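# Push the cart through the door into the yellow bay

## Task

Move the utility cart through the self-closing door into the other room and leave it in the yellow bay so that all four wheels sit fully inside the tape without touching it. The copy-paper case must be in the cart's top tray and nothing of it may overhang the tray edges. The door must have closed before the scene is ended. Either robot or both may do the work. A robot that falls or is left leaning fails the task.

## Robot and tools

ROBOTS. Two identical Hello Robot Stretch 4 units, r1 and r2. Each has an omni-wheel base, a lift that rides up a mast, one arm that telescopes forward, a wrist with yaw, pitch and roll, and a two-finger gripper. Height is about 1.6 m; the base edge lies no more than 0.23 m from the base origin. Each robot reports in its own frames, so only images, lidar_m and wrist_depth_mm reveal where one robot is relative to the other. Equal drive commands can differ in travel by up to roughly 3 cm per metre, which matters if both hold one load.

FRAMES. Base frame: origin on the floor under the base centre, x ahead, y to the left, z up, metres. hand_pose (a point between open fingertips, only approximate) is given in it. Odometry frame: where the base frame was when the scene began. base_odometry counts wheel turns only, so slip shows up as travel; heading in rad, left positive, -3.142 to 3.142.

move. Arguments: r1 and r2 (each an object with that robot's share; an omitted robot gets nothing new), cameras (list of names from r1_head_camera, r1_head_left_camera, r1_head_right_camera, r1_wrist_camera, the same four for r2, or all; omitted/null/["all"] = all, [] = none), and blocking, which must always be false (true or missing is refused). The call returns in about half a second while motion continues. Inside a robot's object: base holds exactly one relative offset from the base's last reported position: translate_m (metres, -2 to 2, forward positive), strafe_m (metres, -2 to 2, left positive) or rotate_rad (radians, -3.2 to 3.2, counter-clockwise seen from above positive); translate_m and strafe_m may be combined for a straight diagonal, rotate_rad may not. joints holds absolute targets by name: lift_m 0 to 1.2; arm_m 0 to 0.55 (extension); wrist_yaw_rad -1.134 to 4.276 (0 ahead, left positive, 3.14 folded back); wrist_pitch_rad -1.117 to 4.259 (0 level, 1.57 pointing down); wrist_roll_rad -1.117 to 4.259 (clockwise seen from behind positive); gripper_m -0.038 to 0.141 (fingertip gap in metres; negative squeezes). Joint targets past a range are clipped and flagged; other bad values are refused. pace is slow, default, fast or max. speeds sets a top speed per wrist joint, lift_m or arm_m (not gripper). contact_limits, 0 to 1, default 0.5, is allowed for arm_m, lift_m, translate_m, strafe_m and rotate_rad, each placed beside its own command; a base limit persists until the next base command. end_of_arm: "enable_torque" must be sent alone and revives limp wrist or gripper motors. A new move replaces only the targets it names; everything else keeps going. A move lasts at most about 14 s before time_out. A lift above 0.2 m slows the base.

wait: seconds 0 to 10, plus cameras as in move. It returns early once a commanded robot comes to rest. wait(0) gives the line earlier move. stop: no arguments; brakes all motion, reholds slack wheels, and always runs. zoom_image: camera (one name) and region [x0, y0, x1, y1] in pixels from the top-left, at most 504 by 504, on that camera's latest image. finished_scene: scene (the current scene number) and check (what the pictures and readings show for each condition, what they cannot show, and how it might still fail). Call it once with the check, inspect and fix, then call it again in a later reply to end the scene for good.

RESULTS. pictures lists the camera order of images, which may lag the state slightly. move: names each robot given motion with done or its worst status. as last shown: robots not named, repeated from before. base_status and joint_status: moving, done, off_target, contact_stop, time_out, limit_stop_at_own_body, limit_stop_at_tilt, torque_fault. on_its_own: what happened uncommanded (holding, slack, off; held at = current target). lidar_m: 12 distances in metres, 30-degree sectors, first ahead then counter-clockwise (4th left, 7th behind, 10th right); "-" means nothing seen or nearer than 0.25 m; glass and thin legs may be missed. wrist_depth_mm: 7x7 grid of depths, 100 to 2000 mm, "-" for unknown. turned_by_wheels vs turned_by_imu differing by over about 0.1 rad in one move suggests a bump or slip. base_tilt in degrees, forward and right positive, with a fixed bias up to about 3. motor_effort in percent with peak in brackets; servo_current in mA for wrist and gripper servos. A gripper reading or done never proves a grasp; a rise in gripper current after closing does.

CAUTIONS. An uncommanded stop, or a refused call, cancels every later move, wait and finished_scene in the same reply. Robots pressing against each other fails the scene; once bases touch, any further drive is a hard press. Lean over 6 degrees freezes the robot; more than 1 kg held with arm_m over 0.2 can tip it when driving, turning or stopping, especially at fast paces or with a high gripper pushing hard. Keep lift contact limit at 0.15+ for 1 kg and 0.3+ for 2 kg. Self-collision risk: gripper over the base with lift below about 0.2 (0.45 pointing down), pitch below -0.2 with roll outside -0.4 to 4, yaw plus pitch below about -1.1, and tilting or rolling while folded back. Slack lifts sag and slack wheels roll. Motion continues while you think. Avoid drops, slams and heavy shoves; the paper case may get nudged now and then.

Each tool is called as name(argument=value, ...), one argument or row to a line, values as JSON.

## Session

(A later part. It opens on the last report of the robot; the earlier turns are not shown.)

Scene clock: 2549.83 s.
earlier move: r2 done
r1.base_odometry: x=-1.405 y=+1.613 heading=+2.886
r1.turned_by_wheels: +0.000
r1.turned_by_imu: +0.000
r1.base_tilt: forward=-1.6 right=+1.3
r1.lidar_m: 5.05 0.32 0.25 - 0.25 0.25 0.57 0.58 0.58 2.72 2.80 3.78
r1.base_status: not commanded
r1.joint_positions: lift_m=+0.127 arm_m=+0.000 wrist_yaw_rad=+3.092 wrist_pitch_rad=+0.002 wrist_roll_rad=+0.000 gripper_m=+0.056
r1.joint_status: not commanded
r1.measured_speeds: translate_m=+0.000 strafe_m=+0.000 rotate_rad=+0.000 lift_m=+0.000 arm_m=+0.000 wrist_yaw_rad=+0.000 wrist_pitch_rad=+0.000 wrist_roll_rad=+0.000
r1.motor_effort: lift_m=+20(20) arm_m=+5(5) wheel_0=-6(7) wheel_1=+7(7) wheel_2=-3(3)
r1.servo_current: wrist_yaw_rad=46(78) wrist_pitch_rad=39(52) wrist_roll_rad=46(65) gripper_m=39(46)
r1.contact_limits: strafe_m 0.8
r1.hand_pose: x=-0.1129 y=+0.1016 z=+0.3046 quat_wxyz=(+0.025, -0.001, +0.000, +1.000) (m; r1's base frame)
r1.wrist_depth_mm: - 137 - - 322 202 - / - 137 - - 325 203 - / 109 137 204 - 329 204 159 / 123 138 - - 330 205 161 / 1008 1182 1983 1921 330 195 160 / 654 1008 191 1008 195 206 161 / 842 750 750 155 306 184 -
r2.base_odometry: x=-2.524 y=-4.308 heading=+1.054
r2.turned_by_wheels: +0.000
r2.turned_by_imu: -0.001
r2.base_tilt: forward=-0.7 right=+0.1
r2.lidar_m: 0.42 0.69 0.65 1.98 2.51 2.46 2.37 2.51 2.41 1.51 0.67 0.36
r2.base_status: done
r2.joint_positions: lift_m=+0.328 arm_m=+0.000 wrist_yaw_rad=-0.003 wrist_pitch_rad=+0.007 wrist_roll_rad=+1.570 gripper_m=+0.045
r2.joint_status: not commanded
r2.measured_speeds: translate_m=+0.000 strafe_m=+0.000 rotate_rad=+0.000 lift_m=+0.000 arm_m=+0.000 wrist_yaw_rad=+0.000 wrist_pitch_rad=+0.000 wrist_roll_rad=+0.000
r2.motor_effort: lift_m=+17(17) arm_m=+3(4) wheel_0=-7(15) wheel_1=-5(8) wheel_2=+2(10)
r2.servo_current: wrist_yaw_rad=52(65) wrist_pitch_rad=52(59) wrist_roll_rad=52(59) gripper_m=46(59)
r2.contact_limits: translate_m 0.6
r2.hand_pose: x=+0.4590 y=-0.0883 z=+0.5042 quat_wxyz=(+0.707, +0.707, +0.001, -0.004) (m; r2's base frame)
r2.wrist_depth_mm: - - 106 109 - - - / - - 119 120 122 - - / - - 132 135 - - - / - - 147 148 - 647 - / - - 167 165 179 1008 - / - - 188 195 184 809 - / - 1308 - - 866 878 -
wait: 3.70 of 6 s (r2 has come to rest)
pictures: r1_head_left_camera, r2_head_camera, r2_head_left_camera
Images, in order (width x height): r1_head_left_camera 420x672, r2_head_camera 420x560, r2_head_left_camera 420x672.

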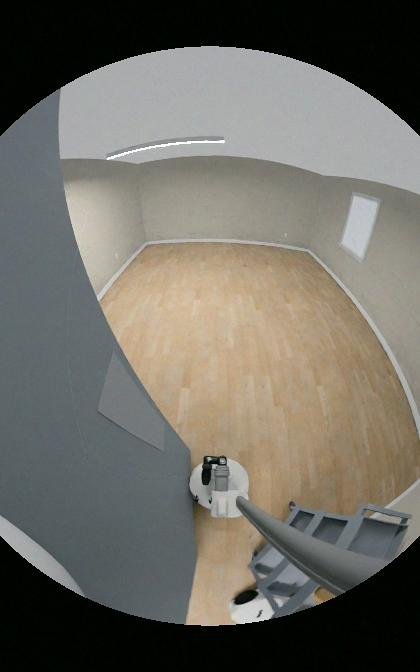

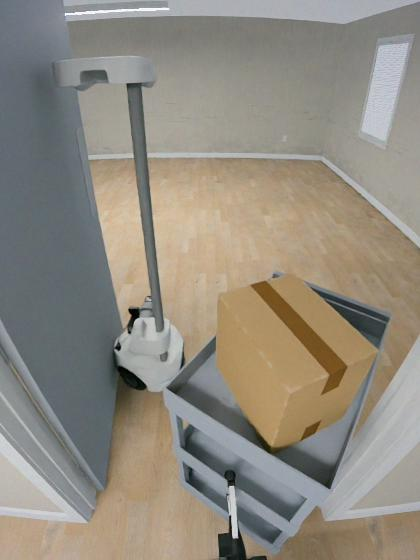

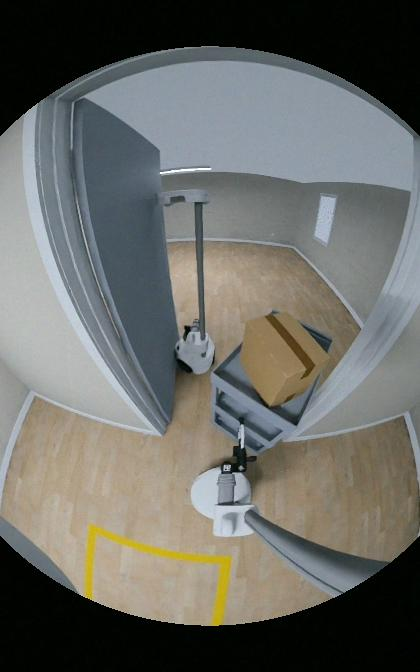

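move(
  blocking=false,
  r2={"joints": {"gripper_m": 0.015}},
  cameras=[],
)

wait(
  seconds=2,
  cameras=["r2_wrist_camera"],
)

Scene clock: 2625.73 s.
move: r2 moving
r1.base_odometry: x=-1.405 y=+1.613 heading=+2.886
r1.turned_by_wheels: +0.000
r1.turned_by_imu: +0.000
r1.base_tilt: forward=-1.6 right=+1.3
r1.lidar_m: 5.04 0.32 0.25 - 0.25 0.25 0.59 0.59 0.59 2.71 2.79 3.81
r1.base_status: not commanded
r1.joint_positions: lift_m=+0.127 arm_m=+0.000 wrist_yaw_rad=+3.092 wrist_pitch_rad=+0.002 wrist_roll_rad=+0.000 gripper_m=+0.056
r1.joint_status: not commanded
r1.measured_speeds: translate_m=+0.000 strafe_m=+0.000 rotate_rad=+0.000 lift_m=+0.000 arm_m=+0.000 wrist_yaw_rad=+0.000 wrist_pitch_rad=+0.000 wrist_roll_rad=+0.000
r1.motor_effort: lift_m=+20(20) arm_m=+5(5) wheel_0=-6(6) wheel_1=+7(7) wheel_2=-3(3)
r1.servo_current: wrist_yaw_rad=65(65) wrist_pitch_rad=46(46) wrist_roll_rad=46(65) gripper_m=39(46)
r1.contact_limits: strafe_m 0.8
r1.hand_pose: x=-0.1129 y=+0.1016 z=+0.3046 quat_wxyz=(+0.025, -0.001, +0.000, +1.000) (m; r1's base frame)
r1.wrist_depth_mm: - 137 - - 322 202 - / - 137 - - 325 202 - / 109 138 203 - 329 205 160 / 123 138 - - 329 205 160 / 668 1182 1921 1983 330 195 160 / 661 1098 191 1008 195 205 161 / 866 759 759 155 307 185 -
r2.base_odometry: x=-2.524 y=-4.308 heading=+1.054
r2.turned_by_wheels: +0.000
r2.turned_by_imu: +0.001
r2.base_tilt: forward=-0.7 right=+0.1
r2.lidar_m: 0.41 0.67 0.66 2.01 2.51 2.45 2.35 2.51 2.43 1.50 0.67 0.36
r2.base_status: not commanded
r2.joint_positions: lift_m=+0.328 arm_m=+0.000 wrist_yaw_rad=-0.003 wrist_pitch_rad=+0.007 wrist_roll_rad=+1.570 gripper_m=+0.027
r2.joint_status: gripper_m moving
r2.measured_speeds: translate_m=+0.000 strafe_m=+0.000 rotate_rad=+0.000 lift_m=+0.000 arm_m=+0.000 wrist_yaw_rad=+0.000 wrist_pitch_rad=+0.000 wrist_roll_rad=+0.000
r2.motor_effort: lift_m=+17(17) arm_m=+4(4) wheel_0=-7(7) wheel_1=-5(5) wheel_2=+2(2)
r2.servo_current: wrist_yaw_rad=52(59) wrist_pitch_rad=52(52) wrist_roll_rad=59(59) gripper_m=254(280)
r2.contact_limits: translate_m 0.6
r2.hand_pose: x=+0.4590 y=-0.0883 z=+0.5042 quat_wxyz=(+0.707, +0.707, +0.001, -0.004) (m; r2's base frame)
r2.wrist_depth_mm: - 105 105 107 - - - / - - 117 118 119 - - / - - 128 128 - - - / - - 143 144 - 647 - / - - 163 160 174 976 - / - - 183 190 181 455 - / - 1281 - - 891 878 -
pictures: none
No camera images: "cameras" was empty.

Scene clock: 2626.30 s.
earlier move: r2 done
r1.base_odometry: x=-1.405 y=+1.613 heading=+2.886
r1.turned_by_wheels: +0.000
r1.turned_by_imu: +0.000
r1.base_tilt: forward=-1.6 right=+1.3
r1.lidar_m: 5.06 0.30 0.25 - 0.25 0.26 0.56 0.59 0.58 2.70 2.80 3.81
r1.base_status: not commanded
r1.joint_positions: lift_m=+0.127 arm_m=+0.000 wrist_yaw_rad=+3.092 wrist_pitch_rad=+0.002 wrist_roll_rad=+0.000 gripper_m=+0.056
r1.joint_status: not commanded
r1.measured_speeds: translate_m=+0.000 strafe_m=+0.000 rotate_rad=+0.000 lift_m=+0.000 arm_m=+0.000 wrist_yaw_rad=+0.000 wrist_pitch_rad=+0.000 wrist_roll_rad=+0.000
r1.motor_effort: lift_m=+20(20) arm_m=+5(5) wheel_0=-6(6) wheel_1=+7(7) wheel_2=-3(3)
r1.servo_current: wrist_yaw_rad=52(65) wrist_pitch_rad=39(52) wrist_roll_rad=39(65) gripper_m=46(46)
r1.contact_limits: strafe_m 0.8
r1.hand_pose: x=-0.1129 y=+0.1016 z=+0.3046 quat_wxyz=(+0.025, -0.001, +0.000, +1.000) (m; r1's base frame)
r1.wrist_depth_mm: - 137 - - 322 202 - / - 137 - - 325 203 - / 109 137 204 - 329 204 160 / 123 138 - - 330 206 160 / 668 1182 1921 1863 332 195 160 / 661 1078 191 1008 196 206 160 / 842 741 750 156 304 185 -
r2.base_odometry: x=-2.524 y=-4.308 heading=+1.054
r2.turned_by_wheels: +0.000
r2.turned_by_imu: +0.000
r2.base_tilt: forward=-0.7 right=+0.1
r2.lidar_m: 0.41 0.70 0.66 2.01 2.51 2.47 2.38 2.52 2.44 1.51 0.67 0.35
r2.base_status: not commanded
r2.joint_positions: lift_m=+0.328 arm_m=+0.000 wrist_yaw_rad=-0.003 wrist_pitch_rad=+0.007 wrist_roll_rad=+1.570 gripper_m=+0.016
r2.joint_status: all done
r2.measured_speeds: translate_m=+0.000 strafe_m=+0.000 rotate_rad=+0.000 lift_m=+0.000 arm_m=+0.000 wrist_yaw_rad=+0.000 wrist_pitch_rad=+0.000 wrist_roll_rad=+0.000
r2.motor_effort: lift_m=+17(17) arm_m=+4(4) wheel_0=-7(7) wheel_1=-5(5) wheel_2=+2(3)
r2.servo_current: wrist_yaw_rad=52(59) wrist_pitch_rad=52(59) wrist_roll_rad=52(59) gripper_m=137(280)
r2.contact_limits: translate_m 0.6
r2.hand_pose: x=+0.4590 y=-0.0883 z=+0.5042 quat_wxyz=(+0.707, +0.707, +0.001, -0.004) (m; r2's base frame)
r2.wrist_depth_mm: - 103 104 104 - - - / - 111 - 112 - - - / - - 123 124 - - - / - - 136 140 - 615 - / - - 158 159 - 1060 - / - 991 183 185 178 452 - / 1255 1281 - - 878 866 -
wait: 0.57 of 2 s (r2 has come to rest)
pictures: r2_wrist_camera
Images, in order (width x height): r2_wrist_camera 616x392.

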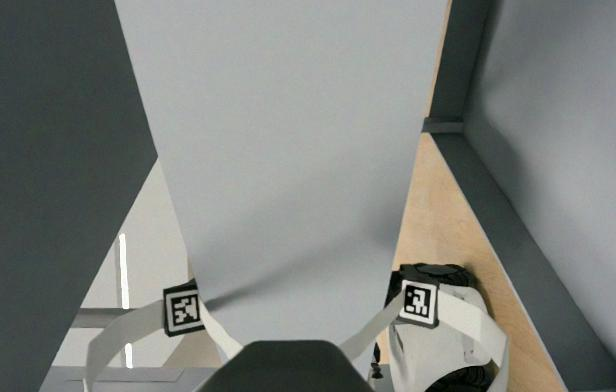

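move(
  blocking=false,
  r2={"base": {"strafe_m": 0.12}, "pace": "slow", "contact_limits": {"strafe_m": 0.6}},
  cameras=[],
)

wait(
  seconds=5,
  cameras=["r2_head_camera", "r2_head_left_camera"],
)

Scene clock: 2631.93 s.
move: r2 moving
r1.base_odometry: x=-1.405 y=+1.613 heading=+2.886
r1.turned_by_wheels: +0.000
r1.turned_by_imu: +0.000
r1.base_tilt: forward=-1.6 right=+1.3
r1.lidar_m: 5.05 0.33 0.25 - 0.25 0.25 0.57 0.60 0.60 2.71 2.80 3.79
r1.base_status: not commanded
r1.joint_positions: lift_m=+0.127 arm_m=+0.000 wrist_yaw_rad=+3.092 wrist_pitch_rad=+0.002 wrist_roll_rad=+0.000 gripper_m=+0.056
r1.joint_status: not commanded
r1.measured_speeds: translate_m=+0.000 strafe_m=+0.000 rotate_rad=+0.000 lift_m=+0.000 arm_m=+0.000 wrist_yaw_rad=+0.000 wrist_pitch_rad=+0.000 wrist_roll_rad=+0.000
r1.motor_effort: lift_m=+20(20) arm_m=+5(5) wheel_0=-6(6) wheel_1=+7(7) wheel_2=-3(3)
r1.servo_current: wrist_yaw_rad=39(59) wrist_pitch_rad=46(46) wrist_roll_rad=46(59) gripper_m=46(46)
r1.contact_limits: strafe_m 0.8
r1.hand_pose: x=-0.1129 y=+0.1016 z=+0.3046 quat_wxyz=(+0.025, -0.001, +0.000, +1.000) (m; r1's base frame)
r1.wrist_depth_mm: - 137 - - 325 202 - / - 137 - - 324 203 - / 110 137 203 - 329 204 160 / 123 138 - - 332 204 160 / 661 1182 1537 1983 330 195 161 / 661 1098 191 991 195 206 160 / 854 759 750 155 306 184 -
r2.base_odometry: x=-2.536 y=-4.301 heading=+1.053
r2.turned_by_wheels: -0.001
r2.turned_by_imu: +0.000
r2.base_tilt: forward=-0.7 right=+0.1
r2.lidar_m: 0.40 0.64 0.65 1.99 2.48 2.45 2.37 2.52 2.46 1.51 0.69 0.35
r2.base_status: strafe_m moving
r2.joint_positions: lift_m=+0.328 arm_m=+0.000 wrist_yaw_rad=-0.005 wrist_pitch_rad=+0.007 wrist_roll_rad=+1.570 gripper_m=+0.016
r2.joint_status: not commanded
r2.measured_speeds: translate_m=+0.000 strafe_m=+0.056 rotate_rad=+0.002 lift_m=+0.000 arm_m=+0.000 wrist_yaw_rad=-0.005 wrist_pitch_rad=+0.000 wrist_roll_rad=+0.000
r2.motor_effort: lift_m=+17(17) arm_m=+4(4) wheel_0=-12(15) wheel_1=+7(8) wheel_2=-1(2)
r2.servo_current: wrist_yaw_rad=52(59) wrist_pitch_rad=46(52) wrist_roll_rad=52(65) gripper_m=137(143)
r2.contact_limits: strafe_m 0.6
r2.hand_pose: x=+0.4588 y=-0.0889 z=+0.5042 quat_wxyz=(+0.707, +0.707, +0.001, -0.004) (m; r2's base frame)
r2.wrist_depth_mm: - 104 103 105 - - - / - - 111 113 114 - - / - - 125 126 - - - / - - 137 141 - 615 - / - - 160 160 - 1060 - / - 931 184 186 178 459 - / 1281 1308 - - 891 891 -
pictures: none
No camera images: "cameras" was empty.

Scene clock: 2633.77 s.
earlier move: r2 done
r1.base_odometry: x=-1.405 y=+1.613 heading=+2.886
r1.turned_by_wheels: +0.000
r1.turned_by_imu: +0.000
r1.base_tilt: forward=-1.6 right=+1.3
r1.lidar_m: 5.03 0.32 0.25 - 0.25 0.25 0.60 0.58 0.61 2.69 2.79 3.78
r1.base_status: not commanded
r1.joint_positions: lift_m=+0.127 arm_m=+0.000 wrist_yaw_rad=+3.092 wrist_pitch_rad=+0.002 wrist_roll_rad=+0.000 gripper_m=+0.056
r1.joint_status: not commanded
r1.measured_speeds: translate_m=+0.000 strafe_m=+0.000 rotate_rad=+0.000 lift_m=+0.000 arm_m=+0.000 wrist_yaw_rad=+0.000 wrist_pitch_rad=+0.000 wrist_roll_rad=+0.000
r1.motor_effort: lift_m=+20(20) arm_m=+5(5) wheel_0=-6(7) wheel_1=+7(7) wheel_2=-3(3)
r1.servo_current: wrist_yaw_rad=46(65) wrist_pitch_rad=39(46) wrist_roll_rad=46(59) gripper_m=33(52)
r1.contact_limits: strafe_m 0.8
r1.hand_pose: x=-0.1129 y=+0.1016 z=+0.3046 quat_wxyz=(+0.025, -0.001, +0.000, +1.000) (m; r1's base frame)
r1.wrist_depth_mm: - 137 - - 324 202 - / - 137 - - 325 203 - / 109 138 204 - 327 204 160 / 123 138 - - 330 206 160 / - 1118 1255 1921 332 195 160 / 640 809 191 991 194 206 160 / 842 750 759 155 309 185 -
r2.base_odometry: x=-2.628 y=-4.249 heading=+1.053
r2.turned_by_wheels: +0.000
r2.turned_by_imu: +0.000
r2.base_tilt: forward=-0.7 right=+0.1
r2.lidar_m: 0.40 0.58 0.66 2.01 2.39 2.46 2.37 2.50 2.57 1.53 0.41 0.33
r2.base_status: done
r2.joint_positions: lift_m=+0.328 arm_m=+0.000 wrist_yaw_rad=-0.006 wrist_pitch_rad=+0.007 wrist_roll_rad=+1.570 gripper_m=+0.016
r2.joint_status: not commanded
r2.measured_speeds: translate_m=+0.000 strafe_m=+0.000 rotate_rad=+0.000 lift_m=+0.000 arm_m=+0.000 wrist_yaw_rad=+0.000 wrist_pitch_rad=+0.000 wrist_roll_rad=+0.000
r2.motor_effort: lift_m=+17(17) arm_m=+3(4) wheel_0=-7(16) wheel_1=+3(8) wheel_2=-1(2)
r2.servo_current: wrist_yaw_rad=59(72) wrist_pitch_rad=46(59) wrist_roll_rad=39(65) gripper_m=130(143)
r2.contact_limits: strafe_m 0.6
r2.hand_pose: x=+0.4588 y=-0.0891 z=+0.5042 quat_wxyz=(+0.707, +0.707, +0.001, -0.005) (m; r2's base frame)
r2.wrist_depth_mm: - - - - - - - / - - - - - - - / - - 104 - - - - / - 554 116 120 113 - - / - - 142 143 150 931 455 / - 946 184 185 179 171 - / 351 345 349 - 357 349 353
wait: 1.83 of 5 s (r2 has come to rest)
pictures: r2_head_camera, r2_head_left_camera
Images, in order (width x height): r2_head_camera 420x560, r2_head_left_camera 420x672.

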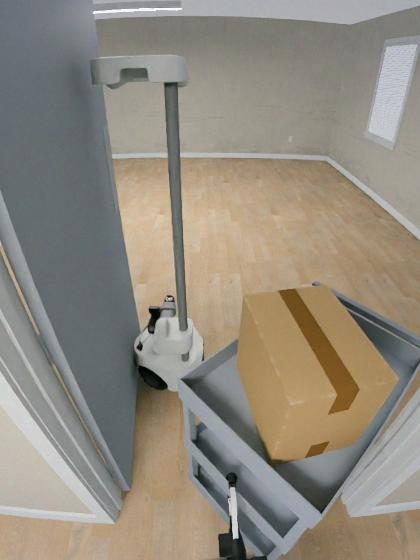

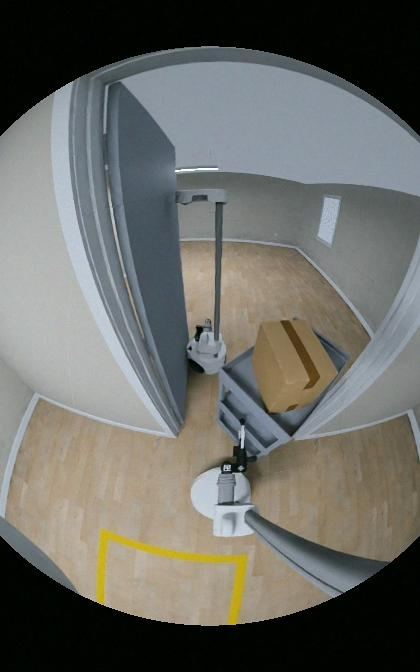

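move(
  blocking=false,
  r2={"joints": {"gripper_m": 0.045}},
  cameras=[],
)

wait(
  seconds=1.5,
  cameras=["r2_wrist_camera"],
)

zoom_image(
  camera="r2_wrist_camera",
  region=[0, 0, 504, 392],
)

Scene clock: 2673.60 s.
move: r2 moving
r1.base_odometry: x=-1.405 y=+1.613 heading=+2.886
r1.turned_by_wheels: +0.000
r1.turned_by_imu: +0.000
r1.base_tilt: forward=-1.6 right=+1.3
r1.lidar_m: 5.07 0.32 0.25 - 0.25 0.25 0.60 0.59 0.60 2.71 2.80 3.77
r1.base_status: not commanded
r1.joint_positions: lift_m=+0.127 arm_m=+0.000 wrist_yaw_rad=+3.092 wrist_pitch_rad=+0.002 wrist_roll_rad=+0.000 gripper_m=+0.056
r1.joint_status: not commanded
r1.measured_speeds: translate_m=+0.000 strafe_m=+0.000 rotate_rad=+0.000 lift_m=+0.000 arm_m=+0.000 wrist_yaw_rad=+0.000 wrist_pitch_rad=+0.000 wrist_roll_rad=+0.000
r1.motor_effort: lift_m=+20(20) arm_m=+5(5) wheel_0=-6(6) wheel_1=+7(7) wheel_2=-3(3)
r1.servo_current: wrist_yaw_rad=52(65) wrist_pitch_rad=39(46) wrist_roll_rad=46(59) gripper_m=39(46)
r1.contact_limits: strafe_m 0.8
r1.hand_pose: x=-0.1129 y=+0.1016 z=+0.3046 quat_wxyz=(+0.025, -0.001, +0.000, +1.000) (m; r1's base frame)
r1.wrist_depth_mm: - 137 - - 322 202 - / - 137 - - 324 203 - / 109 137 203 - 329 204 159 / 123 138 - - 329 204 160 / - 1098 1255 - 332 195 160 / 647 991 191 991 195 206 160 / 854 741 750 156 306 184 -
r2.base_odometry: x=-2.628 y=-4.249 heading=+1.053
r2.turned_by_wheels: +0.000
r2.turned_by_imu: +0.001
r2.base_tilt: forward=-0.7 right=+0.1
r2.lidar_m: 0.40 0.56 0.66 2.01 2.38 2.47 2.37 2.50 2.56 1.53 0.47 0.31
r2.base_status: not commanded
r2.joint_positions: lift_m=+0.328 arm_m=+0.000 wrist_yaw_rad=-0.006 wrist_pitch_rad=+0.007 wrist_roll_rad=+1.570 gripper_m=+0.034
r2.joint_status: gripper_m moving
r2.measured_speeds: translate_m=+0.000 strafe_m=+0.000 rotate_rad=+0.000 lift_m=+0.000 arm_m=+0.000 wrist_yaw_rad=+0.000 wrist_pitch_rad=+0.000 wrist_roll_rad=+0.000
r2.motor_effort: lift_m=+17(17) arm_m=+4(4) wheel_0=-6(6) wheel_1=+3(4) wheel_2=-1(1)
r2.servo_current: wrist_yaw_rad=46(65) wrist_pitch_rad=46(52) wrist_roll_rad=46(59) gripper_m=52(150)
r2.contact_limits: strafe_m 0.6
r2.hand_pose: x=+0.4588 y=-0.0891 z=+0.5042 quat_wxyz=(+0.707, +0.707, +0.001, -0.005) (m; r2's base frame)
r2.wrist_depth_mm: - - - - - - - / - - - - - - - / - - 105 102 - - - / - 554 113 118 114 549 - / - - 145 152 - 931 455 / - 946 183 202 180 820 433 / 355 351 357 - 366 357 362
pictures: none
No camera images: "cameras" was empty.

Scene clock: 2674.17 s.
earlier move: r2 done
r1.base_odometry: x=-1.405 y=+1.613 heading=+2.886
r1.turned_by_wheels: +0.000
r1.turned_by_imu: +0.000
r1.base_tilt: forward=-1.6 right=+1.2
r1.lidar_m: 5.06 0.30 0.25 - 0.25 0.25 0.57 0.58 0.61 2.71 2.81 3.78
r1.base_status: not commanded
r1.joint_positions: lift_m=+0.127 arm_m=+0.000 wrist_yaw_rad=+3.092 wrist_pitch_rad=+0.002 wrist_roll_rad=+0.000 gripper_m=+0.056
r1.joint_status: not commanded
r1.measured_speeds: translate_m=+0.000 strafe_m=+0.000 rotate_rad=+0.000 lift_m=+0.000 arm_m=+0.000 wrist_yaw_rad=+0.000 wrist_pitch_rad=+0.000 wrist_roll_rad=+0.000
r1.motor_effort: lift_m=+20(20) arm_m=+5(5) wheel_0=-6(6) wheel_1=+7(7) wheel_2=-3(3)
r1.servo_current: wrist_yaw_rad=39(65) wrist_pitch_rad=46(46) wrist_roll_rad=46(65) gripper_m=39(46)
r1.contact_limits: strafe_m 0.8
r1.hand_pose: x=-0.1129 y=+0.1016 z=+0.3046 quat_wxyz=(+0.025, -0.001, +0.000, +1.000) (m; r1's base frame)
r1.wrist_depth_mm: - 137 - - 324 202 - / - 137 - - 322 202 - / 109 137 204 - 330 204 160 / 123 138 - - 332 205 160 / - 1098 1229 1921 330 195 160 / 640 991 190 991 196 206 161 / 854 750 750 156 306 184 -
r2.base_odometry: x=-2.628 y=-4.249 heading=+1.053
r2.turned_by_wheels: +0.000
r2.turned_by_imu: +0.000
r2.base_tilt: forward=-0.7 right=+0.0
r2.lidar_m: 0.39 0.59 0.65 2.01 2.37 2.43 2.35 2.51 2.54 1.53 0.49 0.33
r2.base_status: not commanded
r2.joint_positions: lift_m=+0.328 arm_m=+0.000 wrist_yaw_rad=-0.006 wrist_pitch_rad=+0.007 wrist_roll_rad=+1.570 gripper_m=+0.045
r2.joint_status: all done
r2.measured_speeds: translate_m=+0.000 strafe_m=+0.000 rotate_rad=+0.000 lift_m=+0.000 arm_m=+0.000 wrist_yaw_rad=+0.000 wrist_pitch_rad=+0.000 wrist_roll_rad=+0.000
r2.motor_effort: lift_m=+17(17) arm_m=+4(4) wheel_0=-5(6) wheel_1=+3(4) wheel_2=-1(1)
r2.servo_current: wrist_yaw_rad=52(65) wrist_pitch_rad=52(52) wrist_roll_rad=39(59) gripper_m=46(150)
r2.contact_limits: strafe_m 0.6
r2.hand_pose: x=+0.4588 y=-0.0891 z=+0.5042 quat_wxyz=(+0.707, +0.707, +0.001, -0.005) (m; r2's base frame)
r2.wrist_depth_mm: - - - - - - - / - - - - - - - / - - 103 104 - - - / - - 115 121 116 931 - / - - 147 149 - 917 459 / - - 185 207 183 866 436 / 359 353 353 - 362 359 364
wait: 0.57 of 1.5 s (r2 has come to rest)
pictures: r2_wrist_camera
Images, in order (width x height): r2_wrist_camera 616x392.

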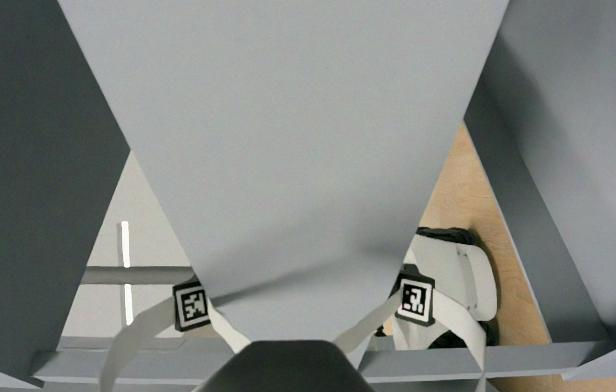

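Scaled by 1.000.

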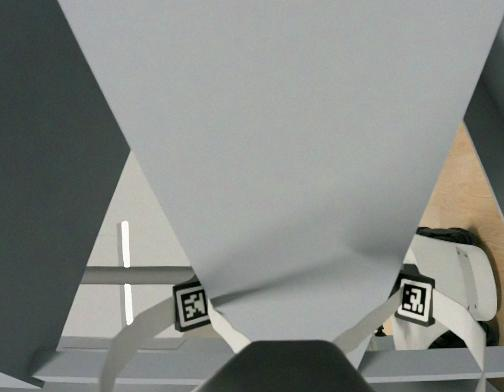

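move(
  blocking=false,
  r2={"base": {"translate_m": -0.12, "strafe_m": 0.12}, "pace": "slow", "contact_limits": {"translate_m": 0.6}},
  cameras=[],
)

wait(
  seconds=5,
  cameras=["r2_head_camera", "r2_head_left_camera", "r1_head_left_camera"],
)

Scene clock: 2687.90 s.
move: r2 moving
r1.base_odometry: x=-1.405 y=+1.613 heading=+2.886
r1.turned_by_wheels: +0.000
r1.turned_by_imu: +0.000
r1.base_tilt: forward=-1.6 right=+1.3
r1.lidar_m: 5.06 0.34 0.25 - 0.25 0.25 0.58 0.60 0.61 2.68 2.80 3.81
r1.base_status: not commanded
r1.joint_positions: lift_m=+0.127 arm_m=+0.000 wrist_yaw_rad=+3.092 wrist_pitch_rad=+0.002 wrist_roll_rad=+0.000 gripper_m=+0.056
r1.joint_status: not commanded
r1.measured_speeds: translate_m=+0.000 strafe_m=+0.000 rotate_rad=+0.000 lift_m=+0.000 arm_m=+0.000 wrist_yaw_rad=+0.000 wrist_pitch_rad=+0.000 wrist_roll_rad=+0.000
r1.motor_effort: lift_m=+20(20) arm_m=+5(5) wheel_0=-6(6) wheel_1=+7(7) wheel_2=-3(3)
r1.servo_current: wrist_yaw_rad=52(78) wrist_pitch_rad=39(46) wrist_roll_rad=33(52) gripper_m=39(46)
r1.contact_limits: strafe_m 0.8
r1.hand_pose: x=-0.1129 y=+0.1016 z=+0.3046 quat_wxyz=(+0.025, -0.001, +0.000, +1.000) (m; r1's base frame)
r1.wrist_depth_mm: - 137 - - 324 201 - / - 137 - - 325 202 - / 109 138 204 - 329 204 160 / 123 138 - - 330 204 160 / - 1098 1308 1921 330 195 160 / 640 1008 193 1008 195 206 160 / 854 750 750 156 306 184 -
r2.base_odometry: x=-2.640 y=-4.252 heading=+1.053
r2.turned_by_wheels: +0.000
r2.turned_by_imu: +0.000
r2.base_tilt: forward=-0.7 right=+0.1
r2.lidar_m: 0.42 0.59 0.69 2.05 2.34 2.43 2.37 2.49 2.54 1.57 0.45 0.32
r2.base_status: translate_m moving; strafe_m moving
r2.joint_positions: lift_m=+0.328 arm_m=+0.000 wrist_yaw_rad=-0.006 wrist_pitch_rad=+0.007 wrist_roll_rad=+1.570 gripper_m=+0.045
r2.joint_status: not commanded
r2.measured_speeds: translate_m=-0.035 strafe_m=+0.036 rotate_rad=+0.002 lift_m=+0.000 arm_m=+0.000 wrist_yaw_rad=+0.000 wrist_pitch_rad=+0.000 wrist_roll_rad=+0.000
r2.motor_effort: lift_m=+17(17) arm_m=+4(4) wheel_0=-12(15) wheel_1=+4(5) wheel_2=+9(9)
r2.servo_current: wrist_yaw_rad=46(65) wrist_pitch_rad=46(52) wrist_roll_rad=59(59) gripper_m=46(52)
r2.contact_limits: translate_m 0.6
r2.hand_pose: x=+0.4588 y=-0.0891 z=+0.5042 quat_wxyz=(+0.707, +0.707, +0.001, -0.005) (m; r2's base frame)
r2.wrist_depth_mm: - - - - - - - / - - - - - - - / - - 104 104 - - - / - - 123 124 120 917 - / - - 158 152 160 917 459 / - - 187 200 182 831 436 / 357 353 359 - 362 362 366
pictures: none
No camera images: "cameras" was empty.

Scene clock: 2690.33 s.
earlier move: r2 done
r1.base_odometry: x=-1.405 y=+1.613 heading=+2.886
r1.turned_by_wheels: +0.000
r1.turned_by_imu: +0.000
r1.base_tilt: forward=-1.6 right=+1.3
r1.lidar_m: 5.05 0.32 0.25 - 0.25 0.25 0.58 0.60 0.62 2.71 2.79 3.81
r1.base_status: not commanded
r1.joint_positions: lift_m=+0.127 arm_m=+0.000 wrist_yaw_rad=+3.092 wrist_pitch_rad=+0.002 wrist_roll_rad=+0.000 gripper_m=+0.056
r1.joint_status: not commanded
r1.measured_speeds: translate_m=+0.000 strafe_m=+0.000 rotate_rad=+0.000 lift_m=+0.000 arm_m=+0.000 wrist_yaw_rad=+0.000 wrist_pitch_rad=+0.000 wrist_roll_rad=+0.000
r1.motor_effort: lift_m=+20(20) arm_m=+5(5) wheel_0=-6(6) wheel_1=+7(7) wheel_2=-3(3)
r1.servo_current: wrist_yaw_rad=46(78) wrist_pitch_rad=39(52) wrist_roll_rad=39(65) gripper_m=46(46)
r1.contact_limits: strafe_m 0.8
r1.hand_pose: x=-0.1129 y=+0.1016 z=+0.3046 quat_wxyz=(+0.025, -0.001, +0.000, +1.000) (m; r1's base frame)
r1.wrist_depth_mm: - 137 - - 322 202 - / - 137 917 - 327 203 - / 109 137 205 - 329 205 160 / 123 138 917 - 330 205 160 / - - 1336 1499 330 195 160 / 668 1098 189 991 195 206 160 / 854 759 750 156 306 184 -
r2.base_odometry: x=-2.791 y=-4.294 heading=+1.054
r2.turned_by_wheels: +0.001
r2.turned_by_imu: +0.000
r2.base_tilt: forward=-0.7 right=+0.1
r2.lidar_m: 0.40 0.61 0.82 2.14 2.26 2.33 2.24 2.36 2.69 1.96 0.45 0.32
r2.base_status: done
r2.joint_positions: lift_m=+0.328 arm_m=+0.000 wrist_yaw_rad=-0.003 wrist_pitch_rad=+0.007 wrist_roll_rad=+1.570 gripper_m=+0.045
r2.joint_status: not commanded
r2.measured_speeds: translate_m=+0.000 strafe_m=+0.000 rotate_rad=+0.000 lift_m=+0.000 arm_m=+0.000 wrist_yaw_rad=+0.000 wrist_pitch_rad=+0.000 wrist_roll_rad=+0.000
r2.motor_effort: lift_m=+17(17) arm_m=+4(4) wheel_0=-3(15) wheel_1=+5(6) wheel_2=+7(11)
r2.servo_current: wrist_yaw_rad=52(65) wrist_pitch_rad=52(59) wrist_roll_rad=39(65) gripper_m=52(59)
r2.contact_limits: translate_m 0.6
r2.hand_pose: x=+0.4590 y=-0.0883 z=+0.5042 quat_wxyz=(+0.707, +0.707, +0.002, -0.004) (m; r2's base frame)
r2.wrist_depth_mm: - - - - - - - / - - - - - - - / - - - - - - - / - 1060 114 115 111 - 512 / - - 145 154 146 931 459 / - 1397 186 199 183 820 430 / 366 359 359 - 368 366 370
wait: 2.43 of 5 s (r2 has come to rest)
pictures: r1_head_left_camera, r2_head_camera, r2_head_left_camera
Images, in order (width x height): r1_head_left_camera 420x672, r2_head_camera 420x560, r2_head_left_camera 420x672.

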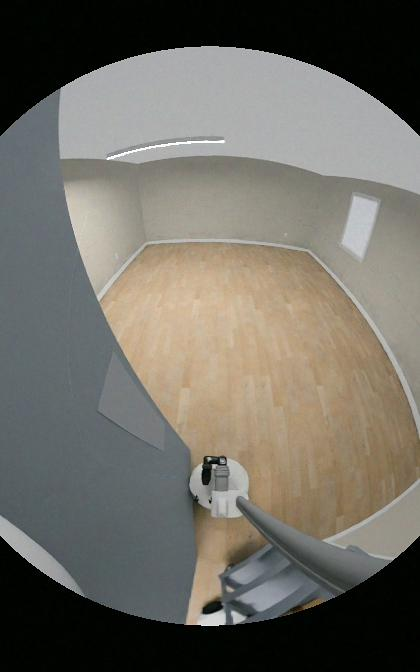

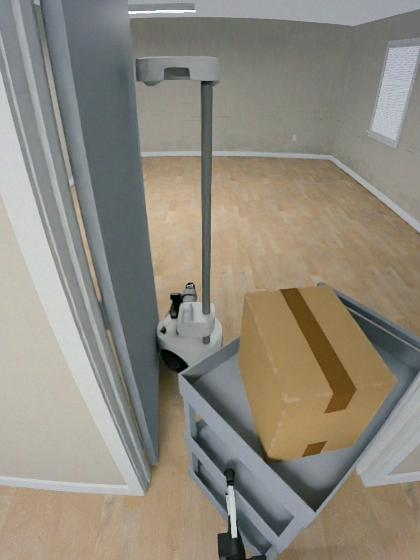

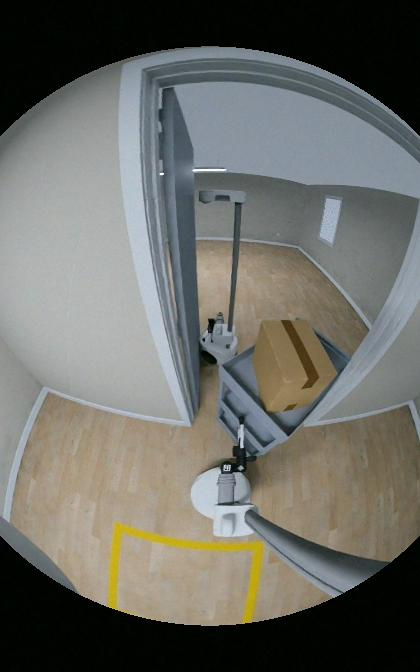

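zoom_image(
  camera="r2_head_camera",
  region=[100, 330, 420, 560],
)

zoom_image(
  camera="r2_head_left_camera",
  region=[160, 290, 400, 500],
)

Scaled by 1.575 from the camera's 420x560 image, which has a finer 1200x1600 frame.

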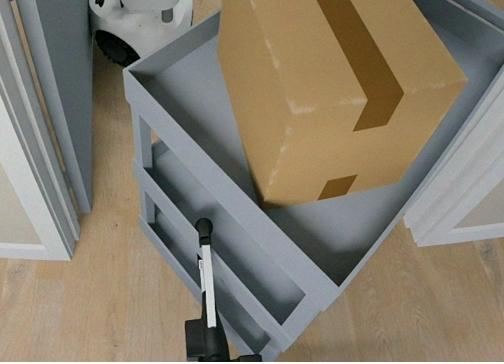

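Scaled by 2.100 from the camera's 420x672 image, which has a finer 600x960 frame.

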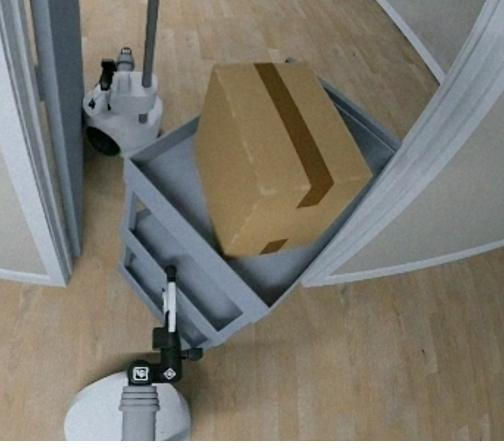

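move(
  blocking=false,
  r2={"base": {"translate_m": -0.085, "strafe_m": 0.095}, "pace": "slow", "contact_limits": {"translate_m": 0.6}},
  cameras=[],
)

wait(
  seconds=5,
  cameras=["r2_head_camera", "r2_head_left_camera"],
)

Scene clock: 2723.33 s.
move: r2 moving
r1.base_odometry: x=-1.405 y=+1.613 heading=+2.886
r1.turned_by_wheels: +0.000
r1.turned_by_imu: +0.000
r1.base_tilt: forward=-1.6 right=+1.3
r1.lidar_m: 5.04 0.32 0.25 - 0.25 0.25 0.57 0.62 0.63 2.70 2.83 3.79
r1.base_status: not commanded
r1.joint_positions: lift_m=+0.127 arm_m=+0.000 wrist_yaw_rad=+3.092 wrist_pitch_rad=+0.002 wrist_roll_rad=+0.000 gripper_m=+0.056
r1.joint_status: not commanded
r1.measured_speeds: translate_m=+0.000 strafe_m=+0.000 rotate_rad=+0.000 lift_m=+0.000 arm_m=+0.000 wrist_yaw_rad=+0.000 wrist_pitch_rad=+0.000 wrist_roll_rad=+0.000
r1.motor_effort: lift_m=+20(20) arm_m=+5(5) wheel_0=-5(6) wheel_1=+7(7) wheel_2=-3(3)
r1.servo_current: wrist_yaw_rad=46(78) wrist_pitch_rad=39(52) wrist_roll_rad=39(59) gripper_m=46(46)
r1.contact_limits: strafe_m 0.8
r1.hand_pose: x=-0.1129 y=+0.1016 z=+0.3046 quat_wxyz=(+0.025, -0.001, +0.000, +1.000) (m; r1's base frame)
r1.wrist_depth_mm: - 137 - - 325 202 - / - 137 904 - 325 203 - / 109 138 204 - 329 204 160 / 123 138 283 - 330 205 160 / - - 1366 1397 330 195 160 / 668 1098 190 991 195 206 160 / 842 759 759 156 306 184 -
r2.base_odometry: x=-2.804 y=-4.296 heading=+1.054
r2.turned_by_wheels: +0.000
r2.turned_by_imu: +0.001
r2.base_tilt: forward=-0.7 right=+0.1
r2.lidar_m: 0.43 0.60 0.85 2.10 2.24 2.33 2.23 2.34 2.69 1.97 0.44 0.32
r2.base_status: translate_m moving; strafe_m moving
r2.joint_positions: lift_m=+0.328 arm_m=+0.000 wrist_yaw_rad=-0.003 wrist_pitch_rad=+0.007 wrist_roll_rad=+1.570 gripper_m=+0.045
r2.joint_status: not commanded
r2.measured_speeds: translate_m=-0.033 strafe_m=+0.037 rotate_rad=-0.002 lift_m=+0.000 arm_m=+0.000 wrist_yaw_rad=+0.000 wrist_pitch_rad=+0.000 wrist_roll_rad=+0.000
r2.motor_effort: lift_m=+17(17) arm_m=+4(4) wheel_0=-8(11) wheel_1=+5(6) wheel_2=+10(11)
r2.servo_current: wrist_yaw_rad=52(52) wrist_pitch_rad=52(52) wrist_roll_rad=33(59) gripper_m=46(59)
r2.contact_limits: translate_m 0.6
r2.hand_pose: x=+0.4590 y=-0.0883 z=+0.5042 quat_wxyz=(+0.707, +0.707, +0.002, -0.004) (m; r2's base frame)
r2.wrist_depth_mm: - - - - - - - / - - - - - - - / - - - - - - - / - 1060 116 121 112 - 508 / - - 145 155 - 946 459 / - 1397 185 198 183 809 433 / 364 359 366 - - 368 368
pictures: none
No camera images: "cameras" was empty.

Scene clock: 2725.37 s.
earlier move: r2 done
r1.base_odometry: x=-1.405 y=+1.613 heading=+2.886
r1.turned_by_wheels: +0.000
r1.turned_by_imu: +0.000
r1.base_tilt: forward=-1.6 right=+1.2
r1.lidar_m: 5.06 0.33 0.25 - 0.25 0.25 0.58 0.63 1.11 2.71 2.79 3.80
r1.base_status: not commanded
r1.joint_positions: lift_m=+0.127 arm_m=+0.000 wrist_yaw_rad=+3.092 wrist_pitch_rad=+0.002 wrist_roll_rad=+0.000 gripper_m=+0.056
r1.joint_status: not commanded
r1.measured_speeds: translate_m=+0.000 strafe_m=+0.000 rotate_rad=+0.000 lift_m=+0.000 arm_m=+0.000 wrist_yaw_rad=+0.000 wrist_pitch_rad=+0.000 wrist_roll_rad=+0.000
r1.motor_effort: lift_m=+20(20) arm_m=+5(5) wheel_0=-6(6) wheel_1=+7(7) wheel_2=-3(3)
r1.servo_current: wrist_yaw_rad=52(78) wrist_pitch_rad=33(52) wrist_roll_rad=52(65) gripper_m=39(46)
r1.contact_limits: strafe_m 0.8
r1.hand_pose: x=-0.1129 y=+0.1016 z=+0.3046 quat_wxyz=(+0.025, -0.001, +0.000, +1.000) (m; r1's base frame)
r1.wrist_depth_mm: - 137 - 991 322 202 - / - 137 223 1008 324 203 - / 109 137 204 - 329 205 160 / 123 138 1661 - 332 206 160 / - - 1308 831 332 195 160 / 661 1078 191 991 195 205 160 / 854 750 759 155 307 183 -
r2.base_odometry: x=-2.916 y=-4.321 heading=+1.054
r2.turned_by_wheels: +0.000
r2.turned_by_imu: +0.000
r2.base_tilt: forward=-0.7 right=+0.0
r2.lidar_m: 0.42 0.68 0.98 2.04 2.19 2.23 2.16 2.28 2.78 2.25 0.46 0.31
r2.base_status: done
r2.joint_positions: lift_m=+0.328 arm_m=+0.000 wrist_yaw_rad=-0.003 wrist_pitch_rad=+0.007 wrist_roll_rad=+1.570 gripper_m=+0.045
r2.joint_status: not commanded
r2.measured_speeds: translate_m=+0.000 strafe_m=+0.000 rotate_rad=+0.000 lift_m=+0.000 arm_m=+0.000 wrist_yaw_rad=+0.000 wrist_pitch_rad=+0.000 wrist_roll_rad=+0.000
r2.motor_effort: lift_m=+17(17) arm_m=+4(4) wheel_0=-6(14) wheel_1=+5(6) wheel_2=+5(11)
r2.servo_current: wrist_yaw_rad=46(59) wrist_pitch_rad=52(52) wrist_roll_rad=39(59) gripper_m=46(59)
r2.contact_limits: translate_m 0.6
r2.hand_pose: x=+0.4590 y=-0.0883 z=+0.5042 quat_wxyz=(+0.707, +0.707, +0.002, -0.004) (m; r2's base frame)
r2.wrist_depth_mm: - - - - - - - / - - - - - - - / - - - - - - - / - 1138 116 121 113 - 508 / - - 145 154 147 1008 459 / - 168 185 198 183 809 - / 364 359 366 - - 368 373
wait: 2.03 of 5 s (r2 has come to rest)
pictures: r2_head_camera, r2_head_left_camera
Images, in order (width x height): r2_head_camera 420x560, r2_head_left_camera 420x672.

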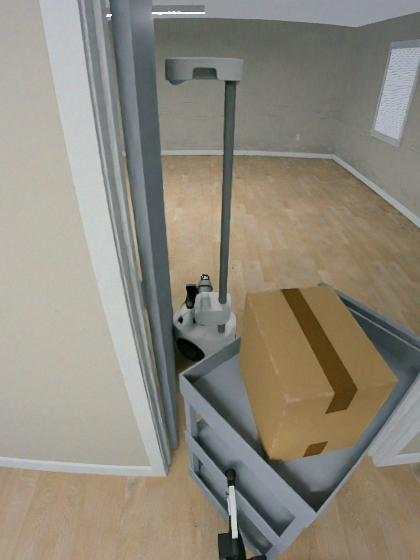

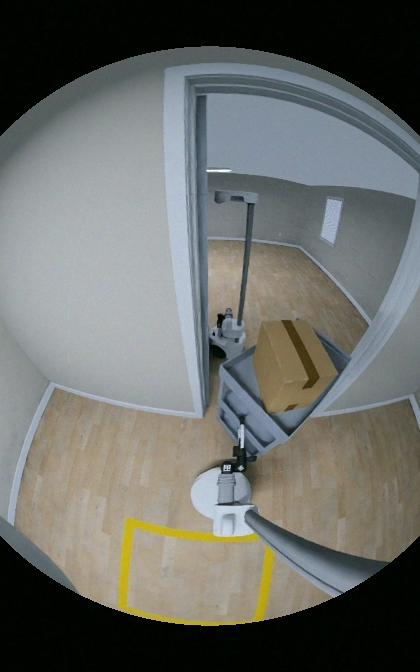

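move(
  blocking=false,
  r2={"base": {"translate_m": -0.22, "strafe_m": 0.035}, "pace": "slow", "contact_limits": {"translate_m": 0.6}},
  cameras=[],
)

wait(
  seconds=5,
  cameras=["r2_head_camera", "r2_head_left_camera"],
)

Scene clock: 2739.60 s.
move: r2 moving
r1.base_odometry: x=-1.405 y=+1.613 heading=+2.886
r1.turned_by_wheels: +0.000
r1.turned_by_imu: +0.000
r1.base_tilt: forward=-1.6 right=+1.3
r1.lidar_m: 5.06 0.33 0.25 - 0.25 0.25 0.57 0.62 1.12 2.69 2.82 3.78
r1.base_status: not commanded
r1.joint_positions: lift_m=+0.127 arm_m=+0.000 wrist_yaw_rad=+3.092 wrist_pitch_rad=+0.002 wrist_roll_rad=+0.000 gripper_m=+0.056
r1.joint_status: not commanded
r1.measured_speeds: translate_m=+0.000 strafe_m=+0.000 rotate_rad=+0.000 lift_m=+0.000 arm_m=+0.000 wrist_yaw_rad=+0.000 wrist_pitch_rad=+0.000 wrist_roll_rad=+0.000
r1.motor_effort: lift_m=+20(20) arm_m=+5(5) wheel_0=-6(6) wheel_1=+7(7) wheel_2=-3(3)
r1.servo_current: wrist_yaw_rad=39(65) wrist_pitch_rad=46(46) wrist_roll_rad=65(65) gripper_m=39(46)
r1.contact_limits: strafe_m 0.8
r1.hand_pose: x=-0.1129 y=+0.1016 z=+0.3046 quat_wxyz=(+0.025, -0.001, +0.000, +1.000) (m; r1's base frame)
r1.wrist_depth_mm: - 137 - 1008 324 202 - / - 137 1661 1008 325 202 - / 110 138 202 1008 327 204 160 / 123 138 1708 1025 329 206 160 / - - 1308 831 329 195 161 / 668 1098 191 1008 195 206 160 / 798 750 759 156 306 183 -
r2.base_odometry: x=-2.924 y=-4.330 heading=+1.054
r2.turned_by_wheels: +0.000
r2.turned_by_imu: +0.001
r2.base_tilt: forward=-0.6 right=+0.1
r2.lidar_m: 0.41 0.68 0.98 2.03 2.18 2.23 2.12 2.28 2.74 2.27 0.47 0.31
r2.base_status: translate_m moving; strafe_m moving
r2.joint_positions: lift_m=+0.328 arm_m=+0.000 wrist_yaw_rad=-0.002 wrist_pitch_rad=+0.007 wrist_roll_rad=+1.570 gripper_m=+0.045
r2.joint_status: not commanded
r2.measured_speeds: translate_m=-0.048 strafe_m=+0.008 rotate_rad=+0.002 lift_m=+0.000 arm_m=+0.000 wrist_yaw_rad=+0.008 wrist_pitch_rad=+0.000 wrist_roll_rad=+0.000
r2.motor_effort: lift_m=+17(17) arm_m=+4(4) wheel_0=-10(12) wheel_1=-7(7) wheel_2=+11(11)
r2.servo_current: wrist_yaw_rad=59(59) wrist_pitch_rad=46(59) wrist_roll_rad=59(59) gripper_m=52(52)
r2.contact_limits: translate_m 0.6
r2.hand_pose: x=+0.4591 y=-0.0880 z=+0.5042 quat_wxyz=(+0.707, +0.707, +0.002, -0.003) (m; r2's base frame)
r2.wrist_depth_mm: - - - - - - - / - - - - - - - / - - - - - - - / - 1138 114 115 111 917 508 / - - 144 153 147 931 452 / - 168 186 198 183 831 - / 366 359 366 - 368 368 370
pictures: none
No camera images: "cameras" was empty.

Scene clock: 2742.60 s.
earlier move: r2 done
r1.base_odometry: x=-1.405 y=+1.613 heading=+2.886
r1.turned_by_wheels: +0.000
r1.turned_by_imu: +0.000
r1.base_tilt: forward=-1.6 right=+1.3
r1.lidar_m: 5.05 0.32 0.25 - 0.25 0.25 0.58 0.68 1.11 2.70 2.80 3.80
r1.base_status: not commanded
r1.joint_positions: lift_m=+0.127 arm_m=+0.000 wrist_yaw_rad=+3.092 wrist_pitch_rad=+0.002 wrist_roll_rad=+0.000 gripper_m=+0.056
r1.joint_status: not commanded
r1.measured_speeds: translate_m=+0.000 strafe_m=+0.000 rotate_rad=+0.000 lift_m=+0.000 arm_m=+0.000 wrist_yaw_rad=+0.000 wrist_pitch_rad=+0.000 wrist_roll_rad=+0.000
r1.motor_effort: lift_m=+20(20) arm_m=+5(5) wheel_0=-6(6) wheel_1=+7(7) wheel_2=-3(3)
r1.servo_current: wrist_yaw_rad=46(72) wrist_pitch_rad=39(52) wrist_roll_rad=52(65) gripper_m=46(46)
r1.contact_limits: strafe_m 0.8
r1.hand_pose: x=-0.1129 y=+0.1016 z=+0.3046 quat_wxyz=(+0.025, -0.001, +0.000, +1.000) (m; r1's base frame)
r1.wrist_depth_mm: - 136 - 788 322 202 - / - 137 208 798 325 203 - / 109 137 202 809 327 204 160 / 123 138 277 1229 330 204 160 / 976 798 1464 842 332 195 160 / 1025 1098 193 1008 195 206 160 / 854 750 768 156 306 185 -
r2.base_odometry: x=-3.055 y=-4.495 heading=+1.055
r2.turned_by_wheels: +0.000
r2.turned_by_imu: +0.001
r2.base_tilt: forward=-0.7 right=+0.1
r2.lidar_m: 0.39 0.91 1.30 2.02 2.15 1.99 1.93 2.00 2.79 2.67 1.21 0.34
r2.base_status: done
r2.joint_positions: lift_m=+0.328 arm_m=+0.000 wrist_yaw_rad=+0.001 wrist_pitch_rad=+0.007 wrist_roll_rad=+1.570 gripper_m=+0.045
r2.joint_status: not commanded
r2.measured_speeds: translate_m=+0.000 strafe_m=+0.000 rotate_rad=+0.000 lift_m=+0.000 arm_m=+0.000 wrist_yaw_rad=+0.000 wrist_pitch_rad=+0.000 wrist_roll_rad=+0.000
r2.motor_effort: lift_m=+17(17) arm_m=+3(4) wheel_0=-3(12) wheel_1=-3(8) wheel_2=+8(13)
r2.servo_current: wrist_yaw_rad=59(59) wrist_pitch_rad=52(59) wrist_roll_rad=46(65) gripper_m=46(59)
r2.contact_limits: translate_m 0.6
r2.hand_pose: x=+0.4594 y=-0.0870 z=+0.5042 quat_wxyz=(+0.707, +0.707, +0.003, -0.002) (m; r2's base frame)
r2.wrist_depth_mm: - - - - - - - / - 109 - 110 - - - / - - 123 124 - - - / - - 139 140 145 609 - / - - 162 158 - 991 504 / - 179 186 195 184 - - / - - - - - - -
wait: 3.00 of 5 s (r2 has come to rest)
pictures: r2_head_camera, r2_head_left_camera
Images, in order (width x height): r2_head_camera 420x560, r2_head_left_camera 420x672.

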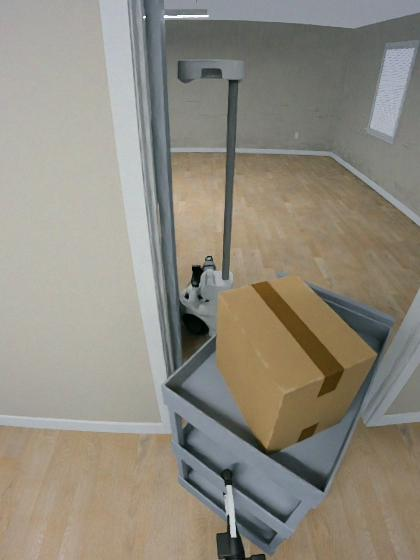

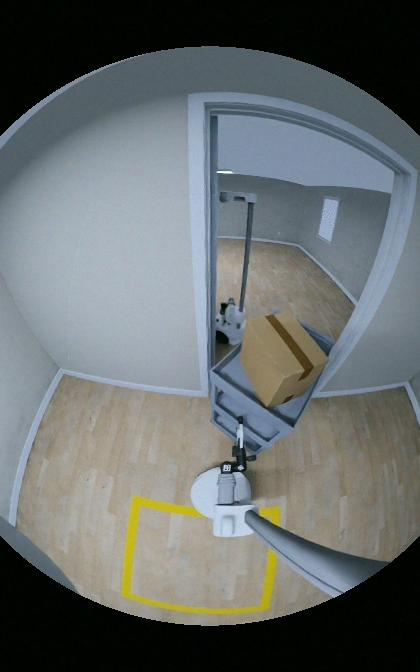

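move(
  blocking=false,
  r2={"base": {"translate_m": -0.3, "strafe_m": 0.035}, "pace": "slow", "contact_limits": {"translate_m": 0.6}},
  cameras=[],
)

wait(
  seconds=6,
  cameras=["r2_head_camera", "r2_head_left_camera"],
)

Scene clock: 2780.60 s.
move: r2 moving
r1.base_odometry: x=-1.405 y=+1.613 heading=+2.886
r1.turned_by_wheels: +0.000
r1.turned_by_imu: +0.000
r1.base_tilt: forward=-1.6 right=+1.3
r1.lidar_m: 5.04 0.32 0.25 - 0.25 0.26 0.58 0.68 1.11 2.70 2.79 3.82
r1.base_status: not commanded
r1.joint_positions: lift_m=+0.127 arm_m=+0.000 wrist_yaw_rad=+3.092 wrist_pitch_rad=+0.002 wrist_roll_rad=+0.000 gripper_m=+0.056
r1.joint_status: not commanded
r1.measured_speeds: translate_m=+0.000 strafe_m=+0.000 rotate_rad=+0.000 lift_m=+0.000 arm_m=+0.000 wrist_yaw_rad=+0.000 wrist_pitch_rad=+0.000 wrist_roll_rad=+0.000
r1.motor_effort: lift_m=+20(20) arm_m=+5(5) wheel_0=-6(6) wheel_1=+7(7) wheel_2=-3(3)
r1.servo_current: wrist_yaw_rad=39(72) wrist_pitch_rad=46(46) wrist_roll_rad=46(52) gripper_m=52(52)
r1.contact_limits: strafe_m 0.8
r1.hand_pose: x=-0.1129 y=+0.1016 z=+0.3046 quat_wxyz=(+0.025, -0.001, +0.000, +1.000) (m; r1's base frame)
r1.wrist_depth_mm: - 137 - 788 324 202 - / - 137 208 798 325 203 - / 109 138 203 809 329 205 159 / 123 138 272 1255 330 205 160 / 991 788 1499 842 332 195 160 / 1042 991 193 1008 196 205 160 / 842 759 759 156 307 185 -
r2.base_odometry: x=-3.062 y=-4.505 heading=+1.055
r2.turned_by_wheels: +0.000
r2.turned_by_imu: +0.001
r2.base_tilt: forward=-0.7 right=+0.0
r2.lidar_m: 0.40 0.93 1.32 2.01 2.13 2.00 1.93 2.03 2.75 2.71 1.24 0.36
r2.base_status: translate_m moving; strafe_m moving
r2.joint_positions: lift_m=+0.328 arm_m=+0.000 wrist_yaw_rad=+0.002 wrist_pitch_rad=+0.007 wrist_roll_rad=+1.570 gripper_m=+0.045
r2.joint_status: not commanded
r2.measured_speeds: translate_m=-0.048 strafe_m=+0.006 rotate_rad=+0.000 lift_m=+0.000 arm_m=+0.000 wrist_yaw_rad=+0.000 wrist_pitch_rad=+0.000 wrist_roll_rad=+0.000
r2.motor_effort: lift_m=+17(17) arm_m=+4(4) wheel_0=-7(9) wheel_1=-6(6) wheel_2=+11(13)
r2.servo_current: wrist_yaw_rad=39(65) wrist_pitch_rad=52(52) wrist_roll_rad=39(52) gripper_m=46(52)
r2.contact_limits: translate_m 0.6
r2.hand_pose: x=+0.4594 y=-0.0869 z=+0.5042 quat_wxyz=(+0.707, +0.707, +0.003, -0.002) (m; r2's base frame)
r2.wrist_depth_mm: - - 102 103 - - - / - 111 107 110 112 - - / - - 124 125 - - - / - - 140 142 - 609 - / - - 163 163 - 1008 - / - 179 186 194 185 - - / - - - - - - -
pictures: none
No camera images: "cameras" was empty.

Scene clock: 2784.40 s.
earlier move: r2 done
r1.base_odometry: x=-1.405 y=+1.613 heading=+2.886
r1.turned_by_wheels: +0.000
r1.turned_by_imu: +0.000
r1.base_tilt: forward=-1.6 right=+1.3
r1.lidar_m: 5.05 0.33 0.25 - 0.25 0.25 0.56 1.03 1.11 2.69 2.78 3.80
r1.base_status: not commanded
r1.joint_positions: lift_m=+0.127 arm_m=+0.000 wrist_yaw_rad=+3.092 wrist_pitch_rad=+0.002 wrist_roll_rad=+0.000 gripper_m=+0.056
r1.joint_status: not commanded
r1.measured_speeds: translate_m=+0.000 strafe_m=+0.000 rotate_rad=+0.000 lift_m=+0.000 arm_m=+0.000 wrist_yaw_rad=+0.000 wrist_pitch_rad=+0.000 wrist_roll_rad=+0.000
r1.motor_effort: lift_m=+20(20) arm_m=+5(5) wheel_0=-6(6) wheel_1=+7(7) wheel_2=-3(3)
r1.servo_current: wrist_yaw_rad=59(72) wrist_pitch_rad=33(52) wrist_roll_rad=46(72) gripper_m=52(52)
r1.contact_limits: strafe_m 0.8
r1.hand_pose: x=-0.1129 y=+0.1016 z=+0.3046 quat_wxyz=(+0.025, -0.001, +0.000, +1.000) (m; r1's base frame)
r1.wrist_depth_mm: - 136 1060 1336 322 201 - / - 137 209 559 325 202 - / 110 138 202 - 329 204 159 / 123 138 271 - 329 204 160 / 1708 1708 1464 854 332 195 161 / 1205 1182 193 1008 195 206 161 / 854 759 759 155 306 185 -
r2.base_odometry: x=-3.233 y=-4.738 heading=+1.055
r2.turned_by_wheels: +0.000
r2.turned_by_imu: +0.001
r2.base_tilt: forward=-0.6 right=+0.0
r2.lidar_m: 0.41 1.24 1.73 1.98 2.12 1.71 1.61 1.73 2.44 2.72 1.60 0.39
r2.base_status: done
r2.joint_positions: lift_m=+0.328 arm_m=+0.000 wrist_yaw_rad=+0.002 wrist_pitch_rad=+0.007 wrist_roll_rad=+1.570 gripper_m=+0.045
r2.joint_status: not commanded
r2.measured_speeds: translate_m=+0.000 strafe_m=+0.000 rotate_rad=+0.000 lift_m=+0.000 arm_m=+0.000 wrist_yaw_rad=+0.000 wrist_pitch_rad=+0.000 wrist_roll_rad=+0.000
r2.motor_effort: lift_m=+16(17) arm_m=+4(4) wheel_0=-3(9) wheel_1=-3(7) wheel_2=+7(13)
r2.servo_current: wrist_yaw_rad=46(65) wrist_pitch_rad=52(59) wrist_roll_rad=46(59) gripper_m=46(52)
r2.contact_limits: translate_m 0.6
r2.hand_pose: x=+0.4595 y=-0.0868 z=+0.5042 quat_wxyz=(+0.707, +0.707, +0.003, -0.002) (m; r2's base frame)
r2.wrist_depth_mm: - - 141 143 - - - / - - 151 149 - - - / - - 162 160 759 - - / - - 169 170 176 - - / - - 181 182 - 640 - / - 169 190 195 181 492 - / - - - - - 866 -
wait: 3.80 of 6 s (r2 has come to rest)
pictures: r2_head_camera, r2_head_left_camera
Images, in order (width x height): r2_head_camera 420x560, r2_head_left_camera 420x672.

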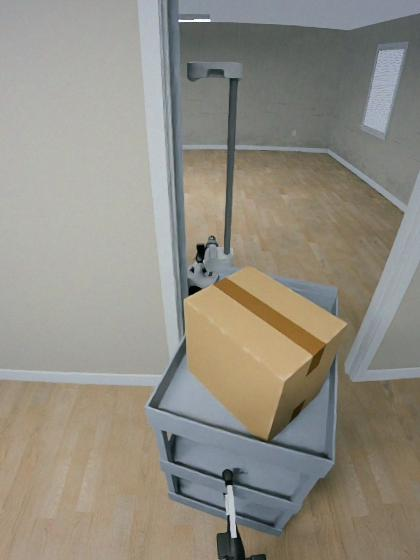

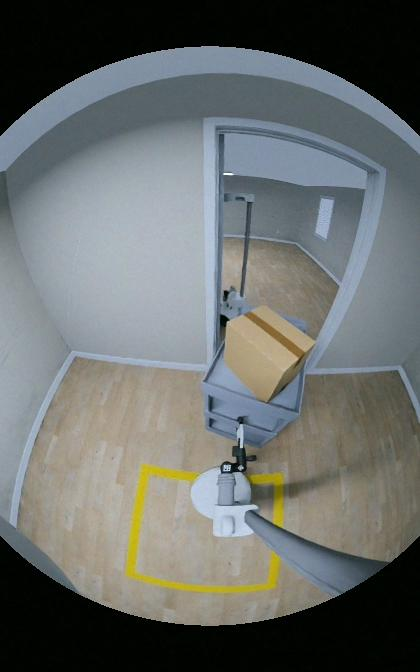

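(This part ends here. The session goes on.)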